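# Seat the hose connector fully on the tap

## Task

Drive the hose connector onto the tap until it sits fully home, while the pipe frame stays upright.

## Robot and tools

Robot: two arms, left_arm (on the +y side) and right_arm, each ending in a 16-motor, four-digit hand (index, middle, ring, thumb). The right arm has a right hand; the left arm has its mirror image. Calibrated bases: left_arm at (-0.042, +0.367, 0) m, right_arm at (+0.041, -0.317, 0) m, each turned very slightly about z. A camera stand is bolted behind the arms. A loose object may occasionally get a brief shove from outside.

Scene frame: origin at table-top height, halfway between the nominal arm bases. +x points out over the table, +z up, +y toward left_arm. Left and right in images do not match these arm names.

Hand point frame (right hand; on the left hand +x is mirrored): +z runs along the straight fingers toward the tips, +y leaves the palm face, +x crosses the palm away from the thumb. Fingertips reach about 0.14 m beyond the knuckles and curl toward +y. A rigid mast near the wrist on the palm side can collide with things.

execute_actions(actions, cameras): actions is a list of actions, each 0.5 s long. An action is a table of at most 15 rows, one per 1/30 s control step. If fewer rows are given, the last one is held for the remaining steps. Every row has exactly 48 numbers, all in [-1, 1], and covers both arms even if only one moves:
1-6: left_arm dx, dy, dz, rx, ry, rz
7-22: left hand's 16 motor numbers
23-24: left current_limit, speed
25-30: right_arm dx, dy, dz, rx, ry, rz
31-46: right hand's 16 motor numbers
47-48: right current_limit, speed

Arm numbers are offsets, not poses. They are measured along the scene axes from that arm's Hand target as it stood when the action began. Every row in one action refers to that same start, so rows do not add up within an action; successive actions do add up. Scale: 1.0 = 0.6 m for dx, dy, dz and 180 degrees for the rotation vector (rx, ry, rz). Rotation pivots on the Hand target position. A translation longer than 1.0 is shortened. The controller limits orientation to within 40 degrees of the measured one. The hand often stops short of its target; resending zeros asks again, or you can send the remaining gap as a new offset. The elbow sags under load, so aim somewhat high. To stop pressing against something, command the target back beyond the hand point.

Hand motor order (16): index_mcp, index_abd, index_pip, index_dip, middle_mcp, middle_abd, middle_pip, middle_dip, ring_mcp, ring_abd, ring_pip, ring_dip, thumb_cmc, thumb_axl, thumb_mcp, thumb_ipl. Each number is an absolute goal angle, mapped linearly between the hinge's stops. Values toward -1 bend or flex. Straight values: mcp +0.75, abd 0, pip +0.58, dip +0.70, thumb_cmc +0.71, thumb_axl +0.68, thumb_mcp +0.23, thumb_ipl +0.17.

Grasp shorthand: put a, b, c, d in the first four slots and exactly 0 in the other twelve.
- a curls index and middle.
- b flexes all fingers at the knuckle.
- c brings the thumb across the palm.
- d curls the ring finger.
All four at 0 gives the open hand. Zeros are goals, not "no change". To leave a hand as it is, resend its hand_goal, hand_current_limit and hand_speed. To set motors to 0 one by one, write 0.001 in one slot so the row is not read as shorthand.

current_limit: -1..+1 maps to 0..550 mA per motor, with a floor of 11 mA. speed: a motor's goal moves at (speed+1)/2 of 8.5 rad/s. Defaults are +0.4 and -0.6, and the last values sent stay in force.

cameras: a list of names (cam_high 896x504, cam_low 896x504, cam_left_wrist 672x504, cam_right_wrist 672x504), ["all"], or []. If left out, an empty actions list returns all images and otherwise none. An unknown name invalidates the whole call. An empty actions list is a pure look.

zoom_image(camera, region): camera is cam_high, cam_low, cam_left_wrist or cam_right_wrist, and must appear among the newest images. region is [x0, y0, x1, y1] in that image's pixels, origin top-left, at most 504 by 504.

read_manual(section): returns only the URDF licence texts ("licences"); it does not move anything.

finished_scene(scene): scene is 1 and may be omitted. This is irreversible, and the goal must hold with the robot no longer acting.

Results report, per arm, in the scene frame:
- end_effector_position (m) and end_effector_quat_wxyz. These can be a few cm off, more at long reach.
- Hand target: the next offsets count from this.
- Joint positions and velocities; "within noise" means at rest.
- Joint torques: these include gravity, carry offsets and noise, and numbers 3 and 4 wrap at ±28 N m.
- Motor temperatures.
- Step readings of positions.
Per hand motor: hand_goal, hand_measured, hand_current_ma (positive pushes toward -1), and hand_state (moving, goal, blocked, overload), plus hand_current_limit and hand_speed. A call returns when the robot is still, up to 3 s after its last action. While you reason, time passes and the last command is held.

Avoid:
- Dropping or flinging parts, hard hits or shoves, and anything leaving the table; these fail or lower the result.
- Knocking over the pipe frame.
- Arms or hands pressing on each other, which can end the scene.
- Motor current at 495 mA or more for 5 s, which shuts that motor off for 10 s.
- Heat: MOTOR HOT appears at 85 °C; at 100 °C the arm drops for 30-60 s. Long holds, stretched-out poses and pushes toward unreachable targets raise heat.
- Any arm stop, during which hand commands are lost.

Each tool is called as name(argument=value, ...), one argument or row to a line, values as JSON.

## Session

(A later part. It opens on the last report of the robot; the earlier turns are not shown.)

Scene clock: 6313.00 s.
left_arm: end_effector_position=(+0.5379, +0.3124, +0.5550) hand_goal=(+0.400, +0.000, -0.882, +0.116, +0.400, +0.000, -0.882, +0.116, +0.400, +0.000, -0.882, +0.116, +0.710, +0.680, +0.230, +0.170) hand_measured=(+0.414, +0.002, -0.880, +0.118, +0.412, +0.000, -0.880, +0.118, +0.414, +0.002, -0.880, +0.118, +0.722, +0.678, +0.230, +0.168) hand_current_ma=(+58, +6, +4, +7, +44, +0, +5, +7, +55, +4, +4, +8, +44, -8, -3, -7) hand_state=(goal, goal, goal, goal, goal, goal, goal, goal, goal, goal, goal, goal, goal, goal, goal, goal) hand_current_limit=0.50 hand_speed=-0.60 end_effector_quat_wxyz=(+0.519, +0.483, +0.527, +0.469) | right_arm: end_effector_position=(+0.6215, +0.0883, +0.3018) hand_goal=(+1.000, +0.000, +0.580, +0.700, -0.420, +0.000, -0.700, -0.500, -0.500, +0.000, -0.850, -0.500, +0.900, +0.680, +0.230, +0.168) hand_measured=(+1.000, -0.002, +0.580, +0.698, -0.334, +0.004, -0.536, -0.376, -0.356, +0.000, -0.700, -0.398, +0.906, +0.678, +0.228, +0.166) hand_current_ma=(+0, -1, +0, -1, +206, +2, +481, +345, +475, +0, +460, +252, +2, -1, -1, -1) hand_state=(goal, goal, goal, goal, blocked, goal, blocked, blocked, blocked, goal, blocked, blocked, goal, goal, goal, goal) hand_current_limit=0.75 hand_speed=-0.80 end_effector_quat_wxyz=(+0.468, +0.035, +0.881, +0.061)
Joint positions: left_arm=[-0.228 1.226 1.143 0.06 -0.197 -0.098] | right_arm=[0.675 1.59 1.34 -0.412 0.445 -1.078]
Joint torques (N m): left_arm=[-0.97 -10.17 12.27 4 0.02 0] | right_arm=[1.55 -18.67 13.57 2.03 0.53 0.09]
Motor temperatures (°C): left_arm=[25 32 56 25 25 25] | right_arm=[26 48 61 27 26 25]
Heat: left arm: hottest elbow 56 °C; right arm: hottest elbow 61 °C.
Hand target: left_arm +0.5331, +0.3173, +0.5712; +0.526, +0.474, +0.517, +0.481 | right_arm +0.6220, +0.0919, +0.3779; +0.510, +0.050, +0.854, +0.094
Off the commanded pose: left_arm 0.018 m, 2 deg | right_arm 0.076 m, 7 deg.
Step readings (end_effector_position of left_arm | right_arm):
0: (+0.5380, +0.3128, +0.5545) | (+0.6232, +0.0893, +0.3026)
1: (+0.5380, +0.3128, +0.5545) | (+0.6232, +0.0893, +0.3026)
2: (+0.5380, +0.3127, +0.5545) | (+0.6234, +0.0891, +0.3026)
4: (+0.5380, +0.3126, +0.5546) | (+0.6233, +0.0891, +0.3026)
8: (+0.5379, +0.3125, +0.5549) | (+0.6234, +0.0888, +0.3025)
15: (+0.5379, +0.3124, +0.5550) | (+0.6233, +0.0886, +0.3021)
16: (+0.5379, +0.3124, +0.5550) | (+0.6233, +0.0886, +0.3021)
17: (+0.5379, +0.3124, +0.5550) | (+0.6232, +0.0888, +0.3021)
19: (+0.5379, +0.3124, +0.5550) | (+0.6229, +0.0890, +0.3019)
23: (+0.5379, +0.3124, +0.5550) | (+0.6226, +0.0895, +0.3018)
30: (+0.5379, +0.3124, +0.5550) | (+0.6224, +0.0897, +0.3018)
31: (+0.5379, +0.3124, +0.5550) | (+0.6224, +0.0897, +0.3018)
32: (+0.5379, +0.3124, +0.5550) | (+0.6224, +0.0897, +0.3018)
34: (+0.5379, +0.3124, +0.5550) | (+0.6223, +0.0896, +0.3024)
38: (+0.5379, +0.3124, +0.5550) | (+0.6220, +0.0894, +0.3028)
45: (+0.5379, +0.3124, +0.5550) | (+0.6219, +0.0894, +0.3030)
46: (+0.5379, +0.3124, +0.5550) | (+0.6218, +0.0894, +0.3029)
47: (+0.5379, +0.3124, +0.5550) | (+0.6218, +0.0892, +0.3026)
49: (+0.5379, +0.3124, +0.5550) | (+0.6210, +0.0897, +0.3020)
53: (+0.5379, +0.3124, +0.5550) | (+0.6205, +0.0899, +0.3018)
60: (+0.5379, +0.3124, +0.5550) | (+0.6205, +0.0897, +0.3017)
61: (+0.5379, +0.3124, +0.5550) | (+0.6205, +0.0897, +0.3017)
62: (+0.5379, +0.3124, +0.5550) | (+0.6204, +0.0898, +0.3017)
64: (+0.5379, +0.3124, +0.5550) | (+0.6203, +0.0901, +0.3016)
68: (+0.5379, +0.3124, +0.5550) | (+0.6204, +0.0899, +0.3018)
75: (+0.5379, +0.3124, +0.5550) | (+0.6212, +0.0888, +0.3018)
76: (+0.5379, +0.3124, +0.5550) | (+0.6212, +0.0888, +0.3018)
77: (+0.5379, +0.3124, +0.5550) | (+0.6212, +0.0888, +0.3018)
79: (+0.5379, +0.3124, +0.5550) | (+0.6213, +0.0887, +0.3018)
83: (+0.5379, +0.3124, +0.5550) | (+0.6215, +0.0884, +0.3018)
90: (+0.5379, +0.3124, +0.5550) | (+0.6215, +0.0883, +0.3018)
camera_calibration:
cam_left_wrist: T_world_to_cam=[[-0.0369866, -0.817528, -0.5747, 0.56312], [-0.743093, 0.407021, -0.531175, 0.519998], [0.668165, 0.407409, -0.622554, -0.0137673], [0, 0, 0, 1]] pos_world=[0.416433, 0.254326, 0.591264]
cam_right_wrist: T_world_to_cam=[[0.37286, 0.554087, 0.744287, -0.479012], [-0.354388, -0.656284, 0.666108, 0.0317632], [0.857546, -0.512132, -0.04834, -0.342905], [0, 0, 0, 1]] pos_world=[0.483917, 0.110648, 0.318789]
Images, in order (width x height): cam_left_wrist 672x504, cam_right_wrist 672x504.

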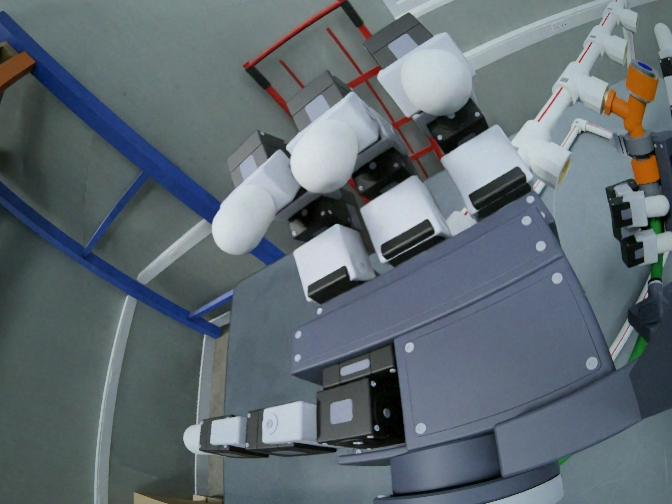

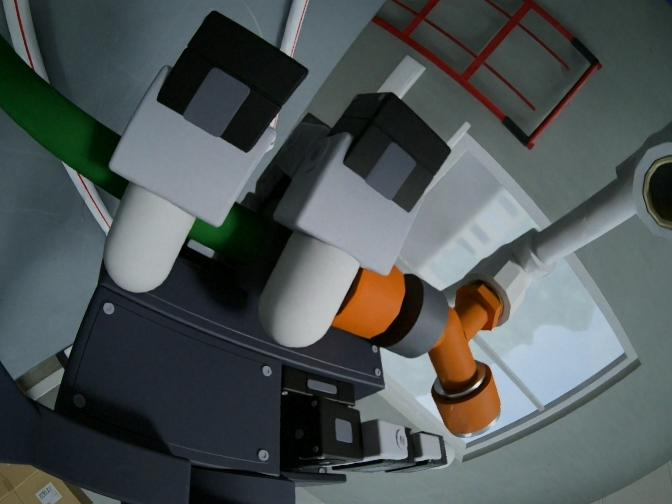

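execute_actions(
  actions=[
    [[0.06,-0.02,0.04,0,0.02,0,0.4,0,-0.883,0.116,0.4,0,-0.883,0.116,0.4,0,-0.883,0.116,0.71,0.68,0.23,0.17,0.5,-0.6,0,0,-0.03,0,0,0,1,0,0.58,0.7,-0.42,0,-0.7,-0.5,-0.5,0,-0.85,-0.5,0.9,0.68,0.23,0.168,0.75,-0.8],[0.133,-0.05,0.07,0,0.04,0,0.4,0,-0.883,0.116,0.4,0,-0.883,0.116,0.4,0,-0.883,0.116,0.71,0.68,0.23,0.17,0.5,-0.6,0,0,-0.055,0,0,0,1,0,0.58,0.7,-0.42,0,-0.7,-0.5,-0.5,0,-0.85,-0.5,0.9,0.68,0.23,0.168,0.75,-0.8]],
    [[0.06,-0.03,0,0,0.02,0,0.4,0,-0.883,0.116,0.4,0,-0.883,0.116,0.4,0,-0.883,0.116,0.71,0.68,0.23,0.17,0.5,-0.6,0,0,0,0,0,0,1,0,0.58,0.7,-0.42,0,-0.7,-0.5,-0.5,0,-0.85,-0.5,0.9,0.68,0.23,0.168,0.75,-0.8],[0.14,-0.07,0,0,0.05,0,0.4,0,-0.883,0.116,0.4,0,-0.883,0.116,0.4,0,-0.883,0.116,0.71,0.68,0.23,0.17,0.5,-0.6,0,0,0,0,0,0,1,0,0.58,0.7,-0.42,0,-0.7,-0.5,-0.5,0,-0.85,-0.5,0.9,0.68,0.23,0.168,0.75,-0.8]],
    [[0.03,-0.02,-0.05,0,0,0,0.4,0,-0.883,0.116,0.4,0,-0.883,0.116,0.4,0,-0.883,0.116,0.71,0.68,0.23,0.17,0.5,-0.6,0,0,0,0,0,0,1,0,0.58,0.7,-0.42,0,-0.7,-0.5,-0.5,0,-0.85,-0.5,0.9,0.68,0.23,0.168,0.75,-0.8],[0.06,-0.035,-0.12,0,0.02,0,0.4,0,-0.883,0.116,0.4,0,-0.883,0.116,0.4,0,-0.883,0.116,0.71,0.68,0.23,0.17,0.5,-0.6,0,0,0,0,0,0,1,0,0.58,0.7,-0.42,0,-0.7,-0.5,-0.5,0,-0.85,-0.5,0.9,0.68,0.23,0.168,0.75,-0.8]],
    [[0,0,-0.06,0,0,0,0.4,0,-0.883,0.116,0.4,0,-0.883,0.116,0.4,0,-0.883,0.116,0.71,0.68,0.23,0.17,0.5,-0.6,0,0,0,0,0,0,1,0,0.58,0.7,-0.42,0,-0.7,-0.5,-0.5,0,-0.85,-0.5,0.9,0.68,0.23,0.168,0.75,-0.8]],
  ],
  cameras=["cam_high", "cam_low"],
)

zoom_image(
  camera="cam_low",
  region=[440, 80, 590, 250],
)

Scene clock: 6416.13 s.
left_arm: end_effector_position=(+0.7396, +0.2299, +0.4825) hand_goal=(+0.400, +0.000, -0.882, +0.116, +0.400, +0.000, -0.882, +0.116, +0.400, +0.000, -0.882, +0.116, +0.710, +0.680, +0.230, +0.170) hand_measured=(+0.414, +0.002, -0.880, +0.118, +0.412, +0.000, -0.880, +0.118, +0.414, +0.002, -0.882, +0.118, +0.722, +0.678, +0.230, +0.168) hand_current_ma=(+57, +6, +3, +7, +43, +0, +3, +7, +54, +4, +3, +8, +45, -8, -3, -7) hand_state=(goal, goal, goal, goal, goal, goal, goal, goal, goal, goal, goal, goal, goal, goal, goal, goal) hand_current_limit=0.50 hand_speed=-0.60 end_effector_quat_wxyz=(+0.410, +0.561, +0.606, +0.387) | right_arm: end_effector_position=(+0.6231, +0.0893, +0.3034) hand_goal=(+1.000, +0.000, +0.580, +0.700, -0.420, +0.000, -0.700, -0.500, -0.500, +0.000, -0.850, -0.500, +0.900, +0.680, +0.230, +0.168) hand_measured=(+1.000, -0.002, +0.580, +0.698, -0.334, +0.006, -0.536, -0.376, -0.356, +0.000, -0.700, -0.398, +0.906, +0.678, +0.228, +0.166) hand_current_ma=(+0, -1, +0, -1, +206, +2, +481, +345, +475, +0, +460, +252, +2, -1, -1, -1) hand_state=(goal, goal, goal, goal, blocked, goal, blocked, blocked, blocked, goal, blocked, blocked, goal, goal, goal, goal) hand_current_limit=0.75 hand_speed=-0.80 end_effector_quat_wxyz=(+0.480, +0.039, +0.874, +0.070)
Joint positions: left_arm=[-0.3 1.767 1.787 -0.408 -0.266 -0.175] | right_arm=[0.675 1.59 1.322 -0.361 0.446 -1.078]
Joint torques (N m): left_arm=[-2.67 -18.78 12.18 3.95 -0.36 -0.21] | right_arm=[1.49 -16.32 10.17 3.32 0.48 0.09]
Motor temperatures (°C): left_arm=[25 32 58 25 25 25] | right_arm=[26 51 68 27 26 24]
Heat: left arm: hottest elbow 58 °C; right arm: hottest elbow 68 °C.
Hand target: left_arm +0.7328, +0.2243, +0.5053; +0.430, +0.549, +0.600, +0.392 | right_arm +0.6220, +0.0920, +0.3451; +0.510, +0.050, +0.854, +0.095
Off the commanded pose: left_arm 0.024 m, 3 deg | right_arm 0.042 m, 5 deg.
Step readings (end_effector_position of left_arm | right_arm):
0: (+0.5379, +0.3124, +0.5550) | (+0.6215, +0.0883, +0.3018)
1: (+0.5379, +0.3124, +0.5550) | (+0.6215, +0.0883, +0.3018)
2: (+0.5386, +0.3123, +0.5544) | (+0.6215, +0.0883, +0.3018)
4: (+0.5471, +0.3114, +0.5544) | (+0.6219, +0.0885, +0.3026)
8: (+0.5828, +0.3032, +0.5685) | (+0.6226, +0.0888, +0.3026)
15: (+0.6090, +0.2926, +0.5726) | (+0.6230, +0.0892, +0.3031)
16: (+0.6100, +0.2917, +0.5728) | (+0.6231, +0.0892, +0.3033)
17: (+0.6125, +0.2904, +0.5730) | (+0.6230, +0.0892, +0.3032)
19: (+0.6238, +0.2849, +0.5770) | (+0.6231, +0.0892, +0.3033)
23: (+0.6609, +0.2665, +0.5895) | (+0.6231, +0.0892, +0.3034)
30: (+0.6960, +0.2437, +0.5664) | (+0.6231, +0.0893, +0.3034)
31: (+0.6982, +0.2431, +0.5638) | (+0.6231, +0.0893, +0.3034)
32: (+0.7009, +0.2432, +0.5606) | (+0.6231, +0.0893, +0.3034)
34: (+0.7055, +0.2428, +0.5561) | (+0.6231, +0.0893, +0.3034)
38: (+0.7185, +0.2379, +0.5349) | (+0.6231, +0.0893, +0.3034)
45: (+0.7378, +0.2297, +0.4937) | (+0.6231, +0.0893, +0.3034)
46: (+0.7385, +0.2296, +0.4920) | (+0.6231, +0.0893, +0.3034)
47: (+0.7388, +0.2295, +0.4918) | (+0.6231, +0.0893, +0.3034)
49: (+0.7392, +0.2295, +0.4924) | (+0.6231, +0.0893, +0.3034)
53: (+0.7395, +0.2295, +0.4918) | (+0.6231, +0.0893, +0.3034)
60: (+0.7396, +0.2299, +0.4836) | (+0.6231, +0.0893, +0.3034)
Images, in order (width x height): cam_high 896x504, cam_low 896x504.

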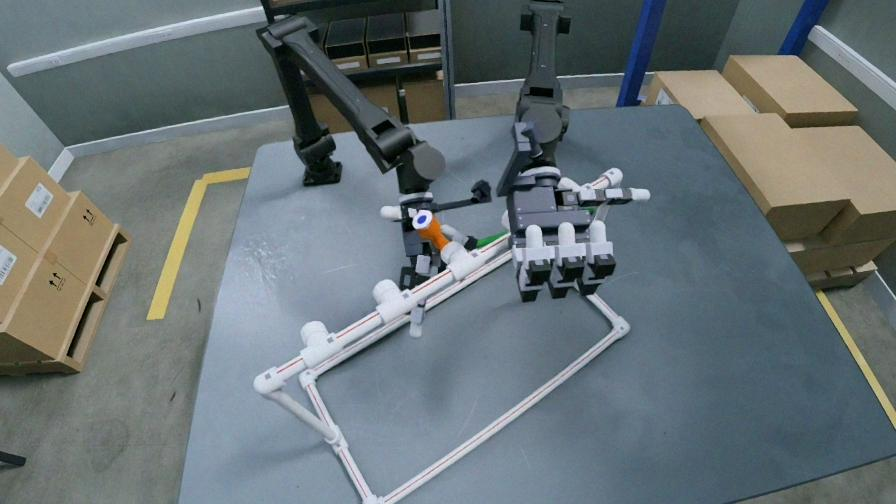

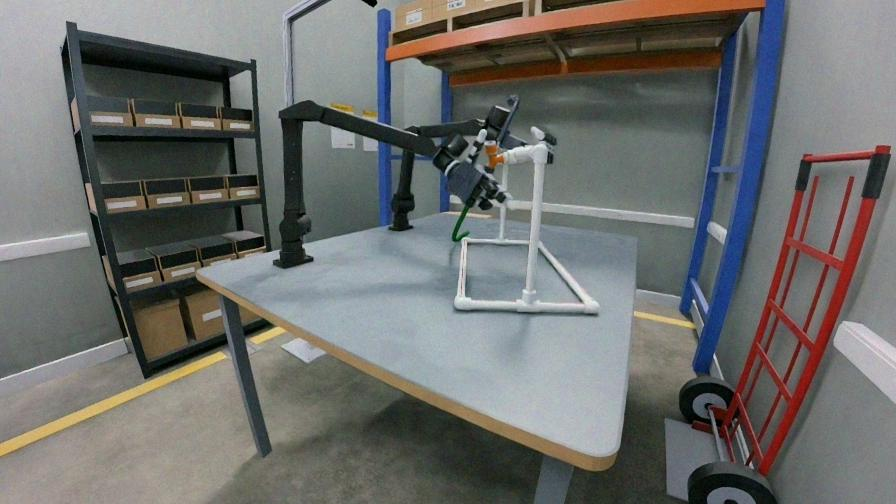

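Scaled by 2.965 from the camera's 896x504 image, which has a finer 1280x720 frame.

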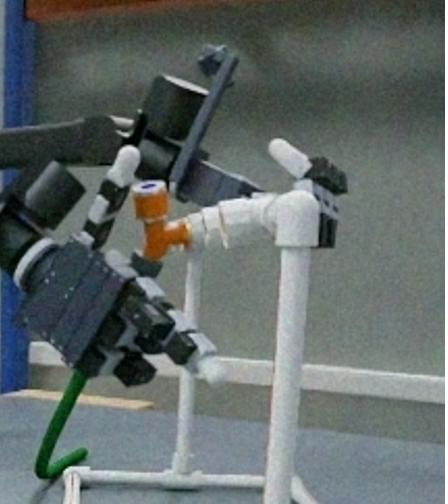

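execute_actions(
  actions=[
    [[0.01,0,-0.12,0,0,0,0.4,0,-0.883,0.116,0.4,0,-0.883,0.116,0.4,0,-0.883,0.116,0.71,0.68,0.23,0.17,0.5,-0.6,0,0,0,0,0,0,1,0,0.58,0.7,-0.42,0,-0.7,-0.5,-0.5,0,-0.85,-0.5,0.9,0.68,0.23,0.168,0.75,-0.8],[0.02,0,-0.24,0,0,0,0.4,0,-0.883,0.116,0.4,0,-0.883,0.116,0.4,0,-0.883,0.116,0.71,0.68,0.23,0.17,0.5,-0.6,0,0,0,0,0,0,1,0,0.58,0.7,-0.42,0,-0.7,-0.5,-0.5,0,-0.85,-0.5,0.9,0.68,0.23,0.168,0.75,-0.8]],
    [[0,0,0,0,0,0,0.4,0,-0.883,0.116,0.4,0,-0.883,0.116,0.4,0,-0.883,0.116,0.71,0.68,0.23,0.17,0.5,-0.6,0,0,0.04,0.001,-0.007,0,1,0,0.58,0.7,-0.42,0,-0.7,-0.5,-0.5,0,-0.85,-0.5,0.9,0.68,0.23,0.168,0.75,-0.8],[0,0,0,0,0,0,0.4,0,-0.883,0.116,0.4,0,-0.883,0.116,0.4,0,-0.883,0.116,0.71,0.68,0.23,0.17,0.5,-0.6,0,0,0.08,0.002,-0.014,0,1,0,0.58,0.7,-0.42,0,-0.7,-0.5,-0.5,0,-0.85,-0.5,0.9,0.68,0.23,0.168,0.75,-0.8]],
    [[0,0,0,0,0,0,0.4,0,-0.883,0.116,0.4,0,-0.883,0.116,0.4,0,-0.883,0.116,0.71,0.68,0.23,0.17,0.5,-0.6,0,0,0.04,0.001,-0.007,0,1,0,0.58,0.7,-0.42,0,-0.7,-0.5,-0.5,0,-0.85,-0.5,0.9,0.68,0.23,0.168,0.75,-0.8],[0,0,0,0,0,0,0.4,0,-0.883,0.116,0.4,0,-0.883,0.116,0.4,0,-0.883,0.116,0.71,0.68,0.23,0.17,0.5,-0.6,0,0,0.08,0.002,-0.014,0,1,0,0.58,0.7,-0.42,0,-0.7,-0.5,-0.5,0,-0.85,-0.5,0.9,0.68,0.23,0.168,0.75,-0.8]],
    [[0,0,0,0,0,0,0.4,0,-0.883,0.116,0.4,0,-0.883,0.116,0.4,0,-0.883,0.116,0.71,0.68,0.23,0.17,0.5,-0.6,0,0,0.035,0.001,-0.007,0,1,0,0.58,0.7,-0.42,0,-0.7,-0.5,-0.5,0,-0.85,-0.5,0.9,0.68,0.23,0.168,0.75,-0.8],[0,0,0,0,0,0,0.4,0,-0.883,0.116,0.4,0,-0.883,0.116,0.4,0,-0.883,0.116,0.71,0.68,0.23,0.17,0.5,-0.6,0,0,0.07,0.002,-0.014,0,1,0,0.58,0.7,-0.42,0,-0.7,-0.5,-0.5,0,-0.85,-0.5,0.9,0.68,0.23,0.168,0.75,-0.8]],
  ],
  cameras=["cam_right_wrist", "cam_high"],
)

zoom_image(
  camera="cam_right_wrist",
  region=[325, 245, 465, 345],
)

Scene clock: 6443.20 s.
left_arm: end_effector_position=(+0.7155, +0.2383, +0.4854) hand_goal=(+0.400, +0.000, -0.882, +0.116, +0.400, +0.000, -0.882, +0.116, +0.400, +0.000, -0.882, +0.116, +0.710, +0.680, +0.230, +0.170) hand_measured=(+0.414, +0.002, -0.880, +0.118, +0.412, +0.000, -0.880, +0.118, +0.414, +0.002, -0.882, +0.118, +0.722, +0.678, +0.230, +0.168) hand_current_ma=(+57, +6, +3, +7, +43, +0, +3, +7, +54, +4, +3, +8, +45, -8, -3, -7) hand_state=(goal, goal, goal, goal, goal, goal, goal, goal, goal, goal, goal, goal, goal, goal, goal, goal) hand_current_limit=0.50 hand_speed=-0.60 end_effector_quat_wxyz=(+0.503, +0.490, +0.571, +0.424) | right_arm: end_effector_position=(+0.6155, +0.0838, +0.3037) hand_goal=(+1.000, +0.000, +0.580, +0.700, -0.420, +0.000, -0.700, -0.500, -0.500, +0.000, -0.850, -0.500, +0.900, +0.680, +0.230, +0.168) hand_measured=(+1.000, -0.002, +0.580, +0.698, -0.334, +0.006, -0.536, -0.376, -0.356, +0.000, -0.700, -0.398, +0.906, +0.678, +0.228, +0.166) hand_current_ma=(+0, -1, +0, -1, +206, +2, +481, +345, +475, +0, +460, +252, +2, -1, -1, -1) hand_state=(goal, goal, goal, goal, blocked, goal, blocked, blocked, blocked, goal, blocked, blocked, goal, goal, goal, goal) hand_current_limit=0.75 hand_speed=-0.80 end_effector_quat_wxyz=(+0.470, +0.024, +0.882, +0.040)
Joint positions: left_arm=[-0.3 1.72 1.575 0.006 -0.265 -0.198] | right_arm=[0.68 1.573 1.337 -0.438 0.473 -1.109]
Joint torques (N m): left_arm=[-2.2 -9.58 4.62 1.43 -0.07 0.05] | right_arm=[1.44 -22.89 20.41 2.28 0.81 -0.22]
Motor temperatures (°C): left_arm=[25 35 57 25 25 25] | right_arm=[26 51 68 27 26 24]
Heat: left arm: hottest elbow 57 °C; right arm: hottest elbow 68 °C.
Hand target: left_arm +0.7448, +0.2243, +0.3614; +0.430, +0.549, +0.600, +0.392 | right_arm +0.6220, +0.0918, +0.4830; +0.564, +0.048, +0.817, +0.105
Off the commanded pose: left_arm 0.128 m, 12 deg | right_arm 0.180 m, 15 deg.
Step readings (end_effector_position of left_arm | right_arm):
0: (+0.7396, +0.2299, +0.4825) | (+0.6231, +0.0893, +0.3034)
1: (+0.7396, +0.2299, +0.4822) | (+0.6231, +0.0893, +0.3034)
2: (+0.7397, +0.2298, +0.4789) | (+0.6231, +0.0893, +0.3034)
4: (+0.7365, +0.2319, +0.4765) | (+0.6231, +0.0893, +0.3034)
8: (+0.7276, +0.2361, +0.4791) | (+0.6232, +0.0892, +0.3034)
15: (+0.7215, +0.2376, +0.4842) | (+0.6232, +0.0892, +0.3034)
16: (+0.7211, +0.2375, +0.4845) | (+0.6232, +0.0892, +0.3034)
17: (+0.7210, +0.2373, +0.4847) | (+0.6233, +0.0890, +0.3035)
19: (+0.7205, +0.2373, +0.4854) | (+0.6236, +0.0884, +0.3038)
23: (+0.7196, +0.2373, +0.4853) | (+0.6232, +0.0881, +0.3039)
30: (+0.7187, +0.2375, +0.4856) | (+0.6223, +0.0881, +0.3038)
31: (+0.7187, +0.2375, +0.4854) | (+0.6222, +0.0880, +0.3039)
32: (+0.7186, +0.2376, +0.4857) | (+0.6220, +0.0878, +0.3037)
34: (+0.7182, +0.2377, +0.4854) | (+0.6208, +0.0872, +0.3034)
38: (+0.7164, +0.2382, +0.4855) | (+0.6174, +0.0857, +0.3033)
45: (+0.7159, +0.2383, +0.4852) | (+0.6163, +0.0848, +0.3029)
46: (+0.7159, +0.2383, +0.4852) | (+0.6164, +0.0849, +0.3032)
47: (+0.7159, +0.2383, +0.4852) | (+0.6162, +0.0849, +0.3035)
49: (+0.7158, +0.2384, +0.4853) | (+0.6161, +0.0846, +0.3042)
53: (+0.7156, +0.2383, +0.4853) | (+0.6157, +0.0841, +0.3039)
60: (+0.7155, +0.2383, +0.4854) | (+0.6156, +0.0838, +0.3038)
camera_calibration:
cam_right_wrist: T_world_to_cam=[[0.370745, 0.588207, 0.718722, -0.469506], [-0.356404, -0.624513, 0.694953, 0.0152437], [0.857627, -0.513806, -0.0218958, -0.347952], [0, 0, 0, 1]] pos_world=[0.477913, 0.106907, 0.319232]
Images, in order (width x height): cam_high 896x504, cam_right_wrist 672x504.

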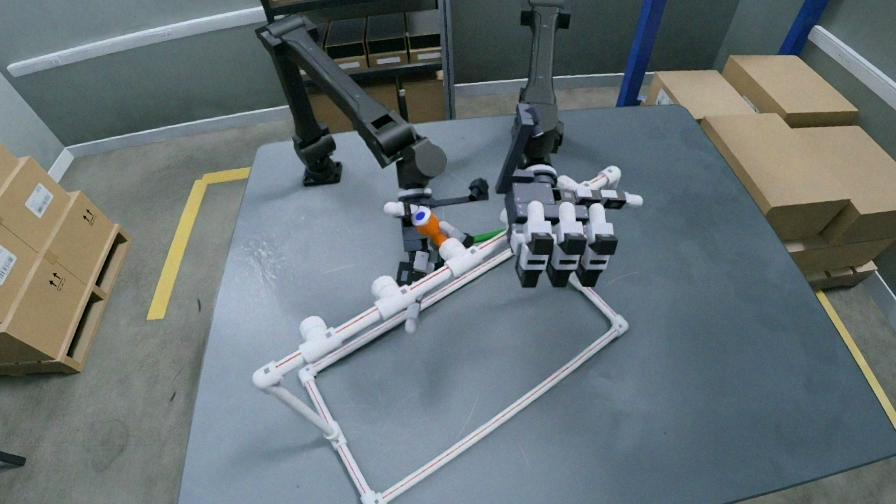

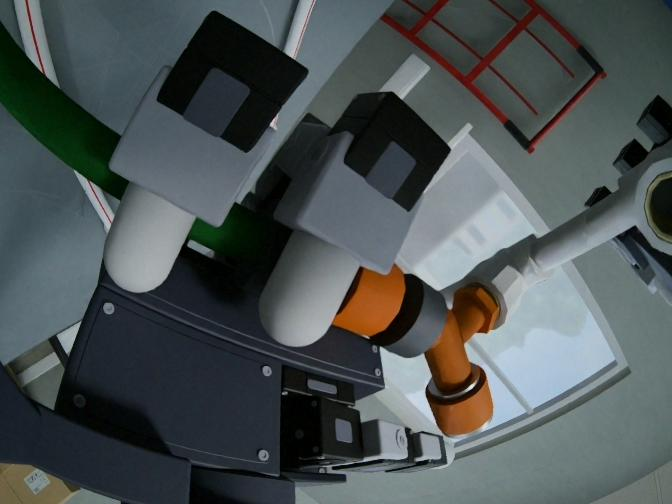

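Scaled by 3.600 from the camera's 672x504 image, which has a finer 960x720 frame.

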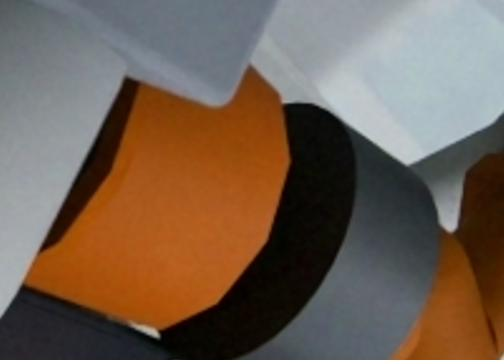

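execute_actions(
  actions=[
    [[0,0,0,0,0,0,0.4,0,-0.883,0.116,0.4,0,-0.883,0.116,0.4,0,-0.883,0.116,0.71,0.68,0.23,0.17,0.5,-0.6,0.005,0,0.04,0.001,-0.01,0,1,0,0.58,0.7,-0.42,0,-0.7,-0.5,-0.5,0,-0.85,-0.5,0.9,0.68,0.23,0.168,0.75,-0.8],[0,0,0,0,0,0,0.4,0,-0.883,0.116,0.4,0,-0.883,0.116,0.4,0,-0.883,0.116,0.71,0.68,0.23,0.17,0.5,-0.6,0.015,0,0.1,0.002,-0.025,0,1,0,0.58,0.7,-0.42,0,-0.7,-0.5,-0.5,0,-0.85,-0.5,0.9,0.68,0.23,0.168,0.75,-0.8]],
  ],
  cameras=["cam_right_wrist", "cam_high"],
)

zoom_image(
  camera="cam_right_wrist",
  region=[325, 245, 465, 345],
)

Scene clock: 6456.60 s.
left_arm: end_effector_position=(+0.7154, +0.2382, +0.4859) hand_goal=(+0.400, +0.000, -0.882, +0.116, +0.400, +0.000, -0.882, +0.116, +0.400, +0.000, -0.882, +0.116, +0.710, +0.680, +0.230, +0.170) hand_measured=(+0.414, +0.002, -0.880, +0.118, +0.412, +0.000, -0.880, +0.118, +0.414, +0.002, -0.882, +0.118, +0.722, +0.678, +0.230, +0.168) hand_current_ma=(+57, +6, +3, +7, +43, +0, +3, +7, +54, +4, +3, +8, +45, -8, -3, -7) hand_state=(goal, goal, goal, goal, goal, goal, goal, goal, goal, goal, goal, goal, goal, goal, goal, goal) hand_current_limit=0.50 hand_speed=-0.60 end_effector_quat_wxyz=(+0.504, +0.490, +0.571, +0.424) | right_arm: end_effector_position=(+0.6157, +0.0832, +0.3062) hand_goal=(+1.000, +0.000, +0.580, +0.700, -0.420, +0.000, -0.700, -0.500, -0.500, +0.000, -0.850, -0.500, +0.900, +0.680, +0.230, +0.168) hand_measured=(+1.000, -0.002, +0.580, +0.698, -0.334, +0.006, -0.536, -0.376, -0.356, +0.000, -0.700, -0.398, +0.906, +0.678, +0.228, +0.166) hand_current_ma=(+0, -1, +0, -1, +207, +2, +481, +345, +475, +0, +460, +252, +2, -1, -1, -1) hand_state=(goal, goal, goal, goal, blocked, goal, blocked, blocked, blocked, goal, blocked, blocked, goal, goal, goal, goal) hand_current_limit=0.75 hand_speed=-0.80 end_effector_quat_wxyz=(+0.471, +0.011, +0.882, +0.027)
Joint positions: left_arm=[-0.3 1.72 1.575 0.008 -0.265 -0.197] | right_arm=[0.68 1.573 1.352 -0.458 0.485 -1.142]
Joint torques (N m): left_arm=[-2.2 -9.47 4.59 1.35 -0.07 0.04] | right_arm=[0.56 -25.23 23.91 3.08 0.86 -0.43]
Motor temperatures (°C): left_arm=[25 34 54 24 25 25] | right_arm=[26 56 76 27 26 24]
Heat: left arm: hottest elbow 54 °C; right arm: hottest elbow 76 °C.
Hand target: left_arm +0.7448, +0.2242, +0.3613; +0.430, +0.550, +0.600, +0.392 | right_arm +0.6311, +0.0919, +0.5429; +0.596, +0.046, +0.794, +0.110
Off the commanded pose: left_arm 0.129 m, 12 deg | right_arm 0.237 m, 20 deg.
Step readings (end_effector_position of left_arm | right_arm):
0: (+0.7155, +0.2383, +0.4854) | (+0.6155, +0.0838, +0.3037)
1: (+0.7155, +0.2383, +0.4854) | (+0.6155, +0.0838, +0.3037)
2: (+0.7155, +0.2383, +0.4854) | (+0.6158, +0.0838, +0.3048)
4: (+0.7155, +0.2383, +0.4854) | (+0.6160, +0.0834, +0.3055)
8: (+0.7155, +0.2383, +0.4854) | (+0.6158, +0.0828, +0.3055)
15: (+0.7154, +0.2383, +0.4859) | (+0.6157, +0.0832, +0.3062)
camera_calibration:
cam_right_wrist: T_world_to_cam=[[0.363985, 0.616689, 0.698004, -0.462888], [-0.352439, -0.602495, 0.716091, 0.00238783], [0.862149, -0.506651, -0.00195403, -0.357799], [0, 0, 0, 1]] pos_world=[0.477802, 0.105617, 0.320689]
Images, in order (width x height): cam_high 896x504, cam_right_wrist 672x504.

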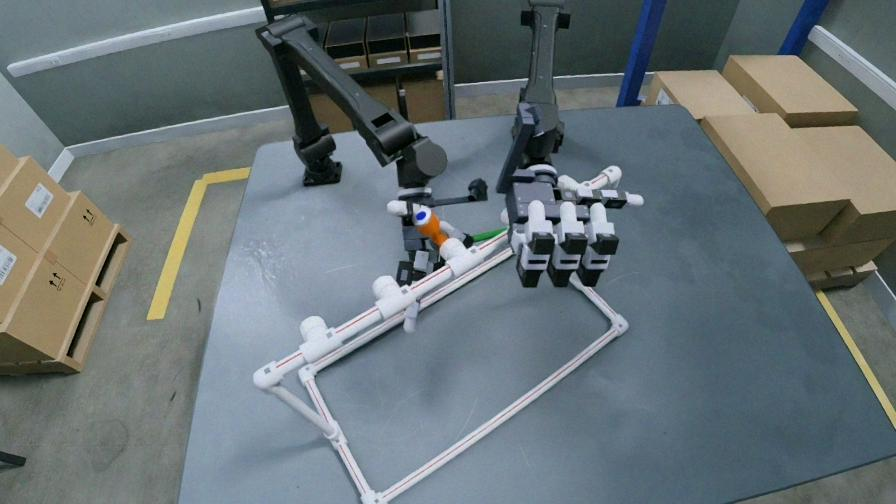

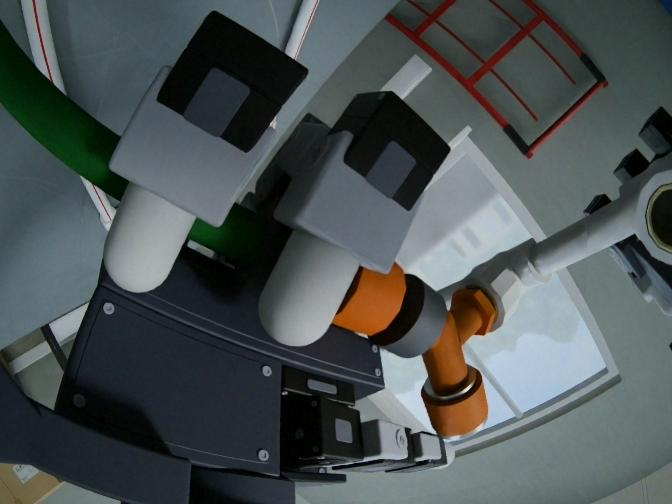

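Scaled by 3.600 from the camera's 672x504 image, which has a finer 960x720 frame.

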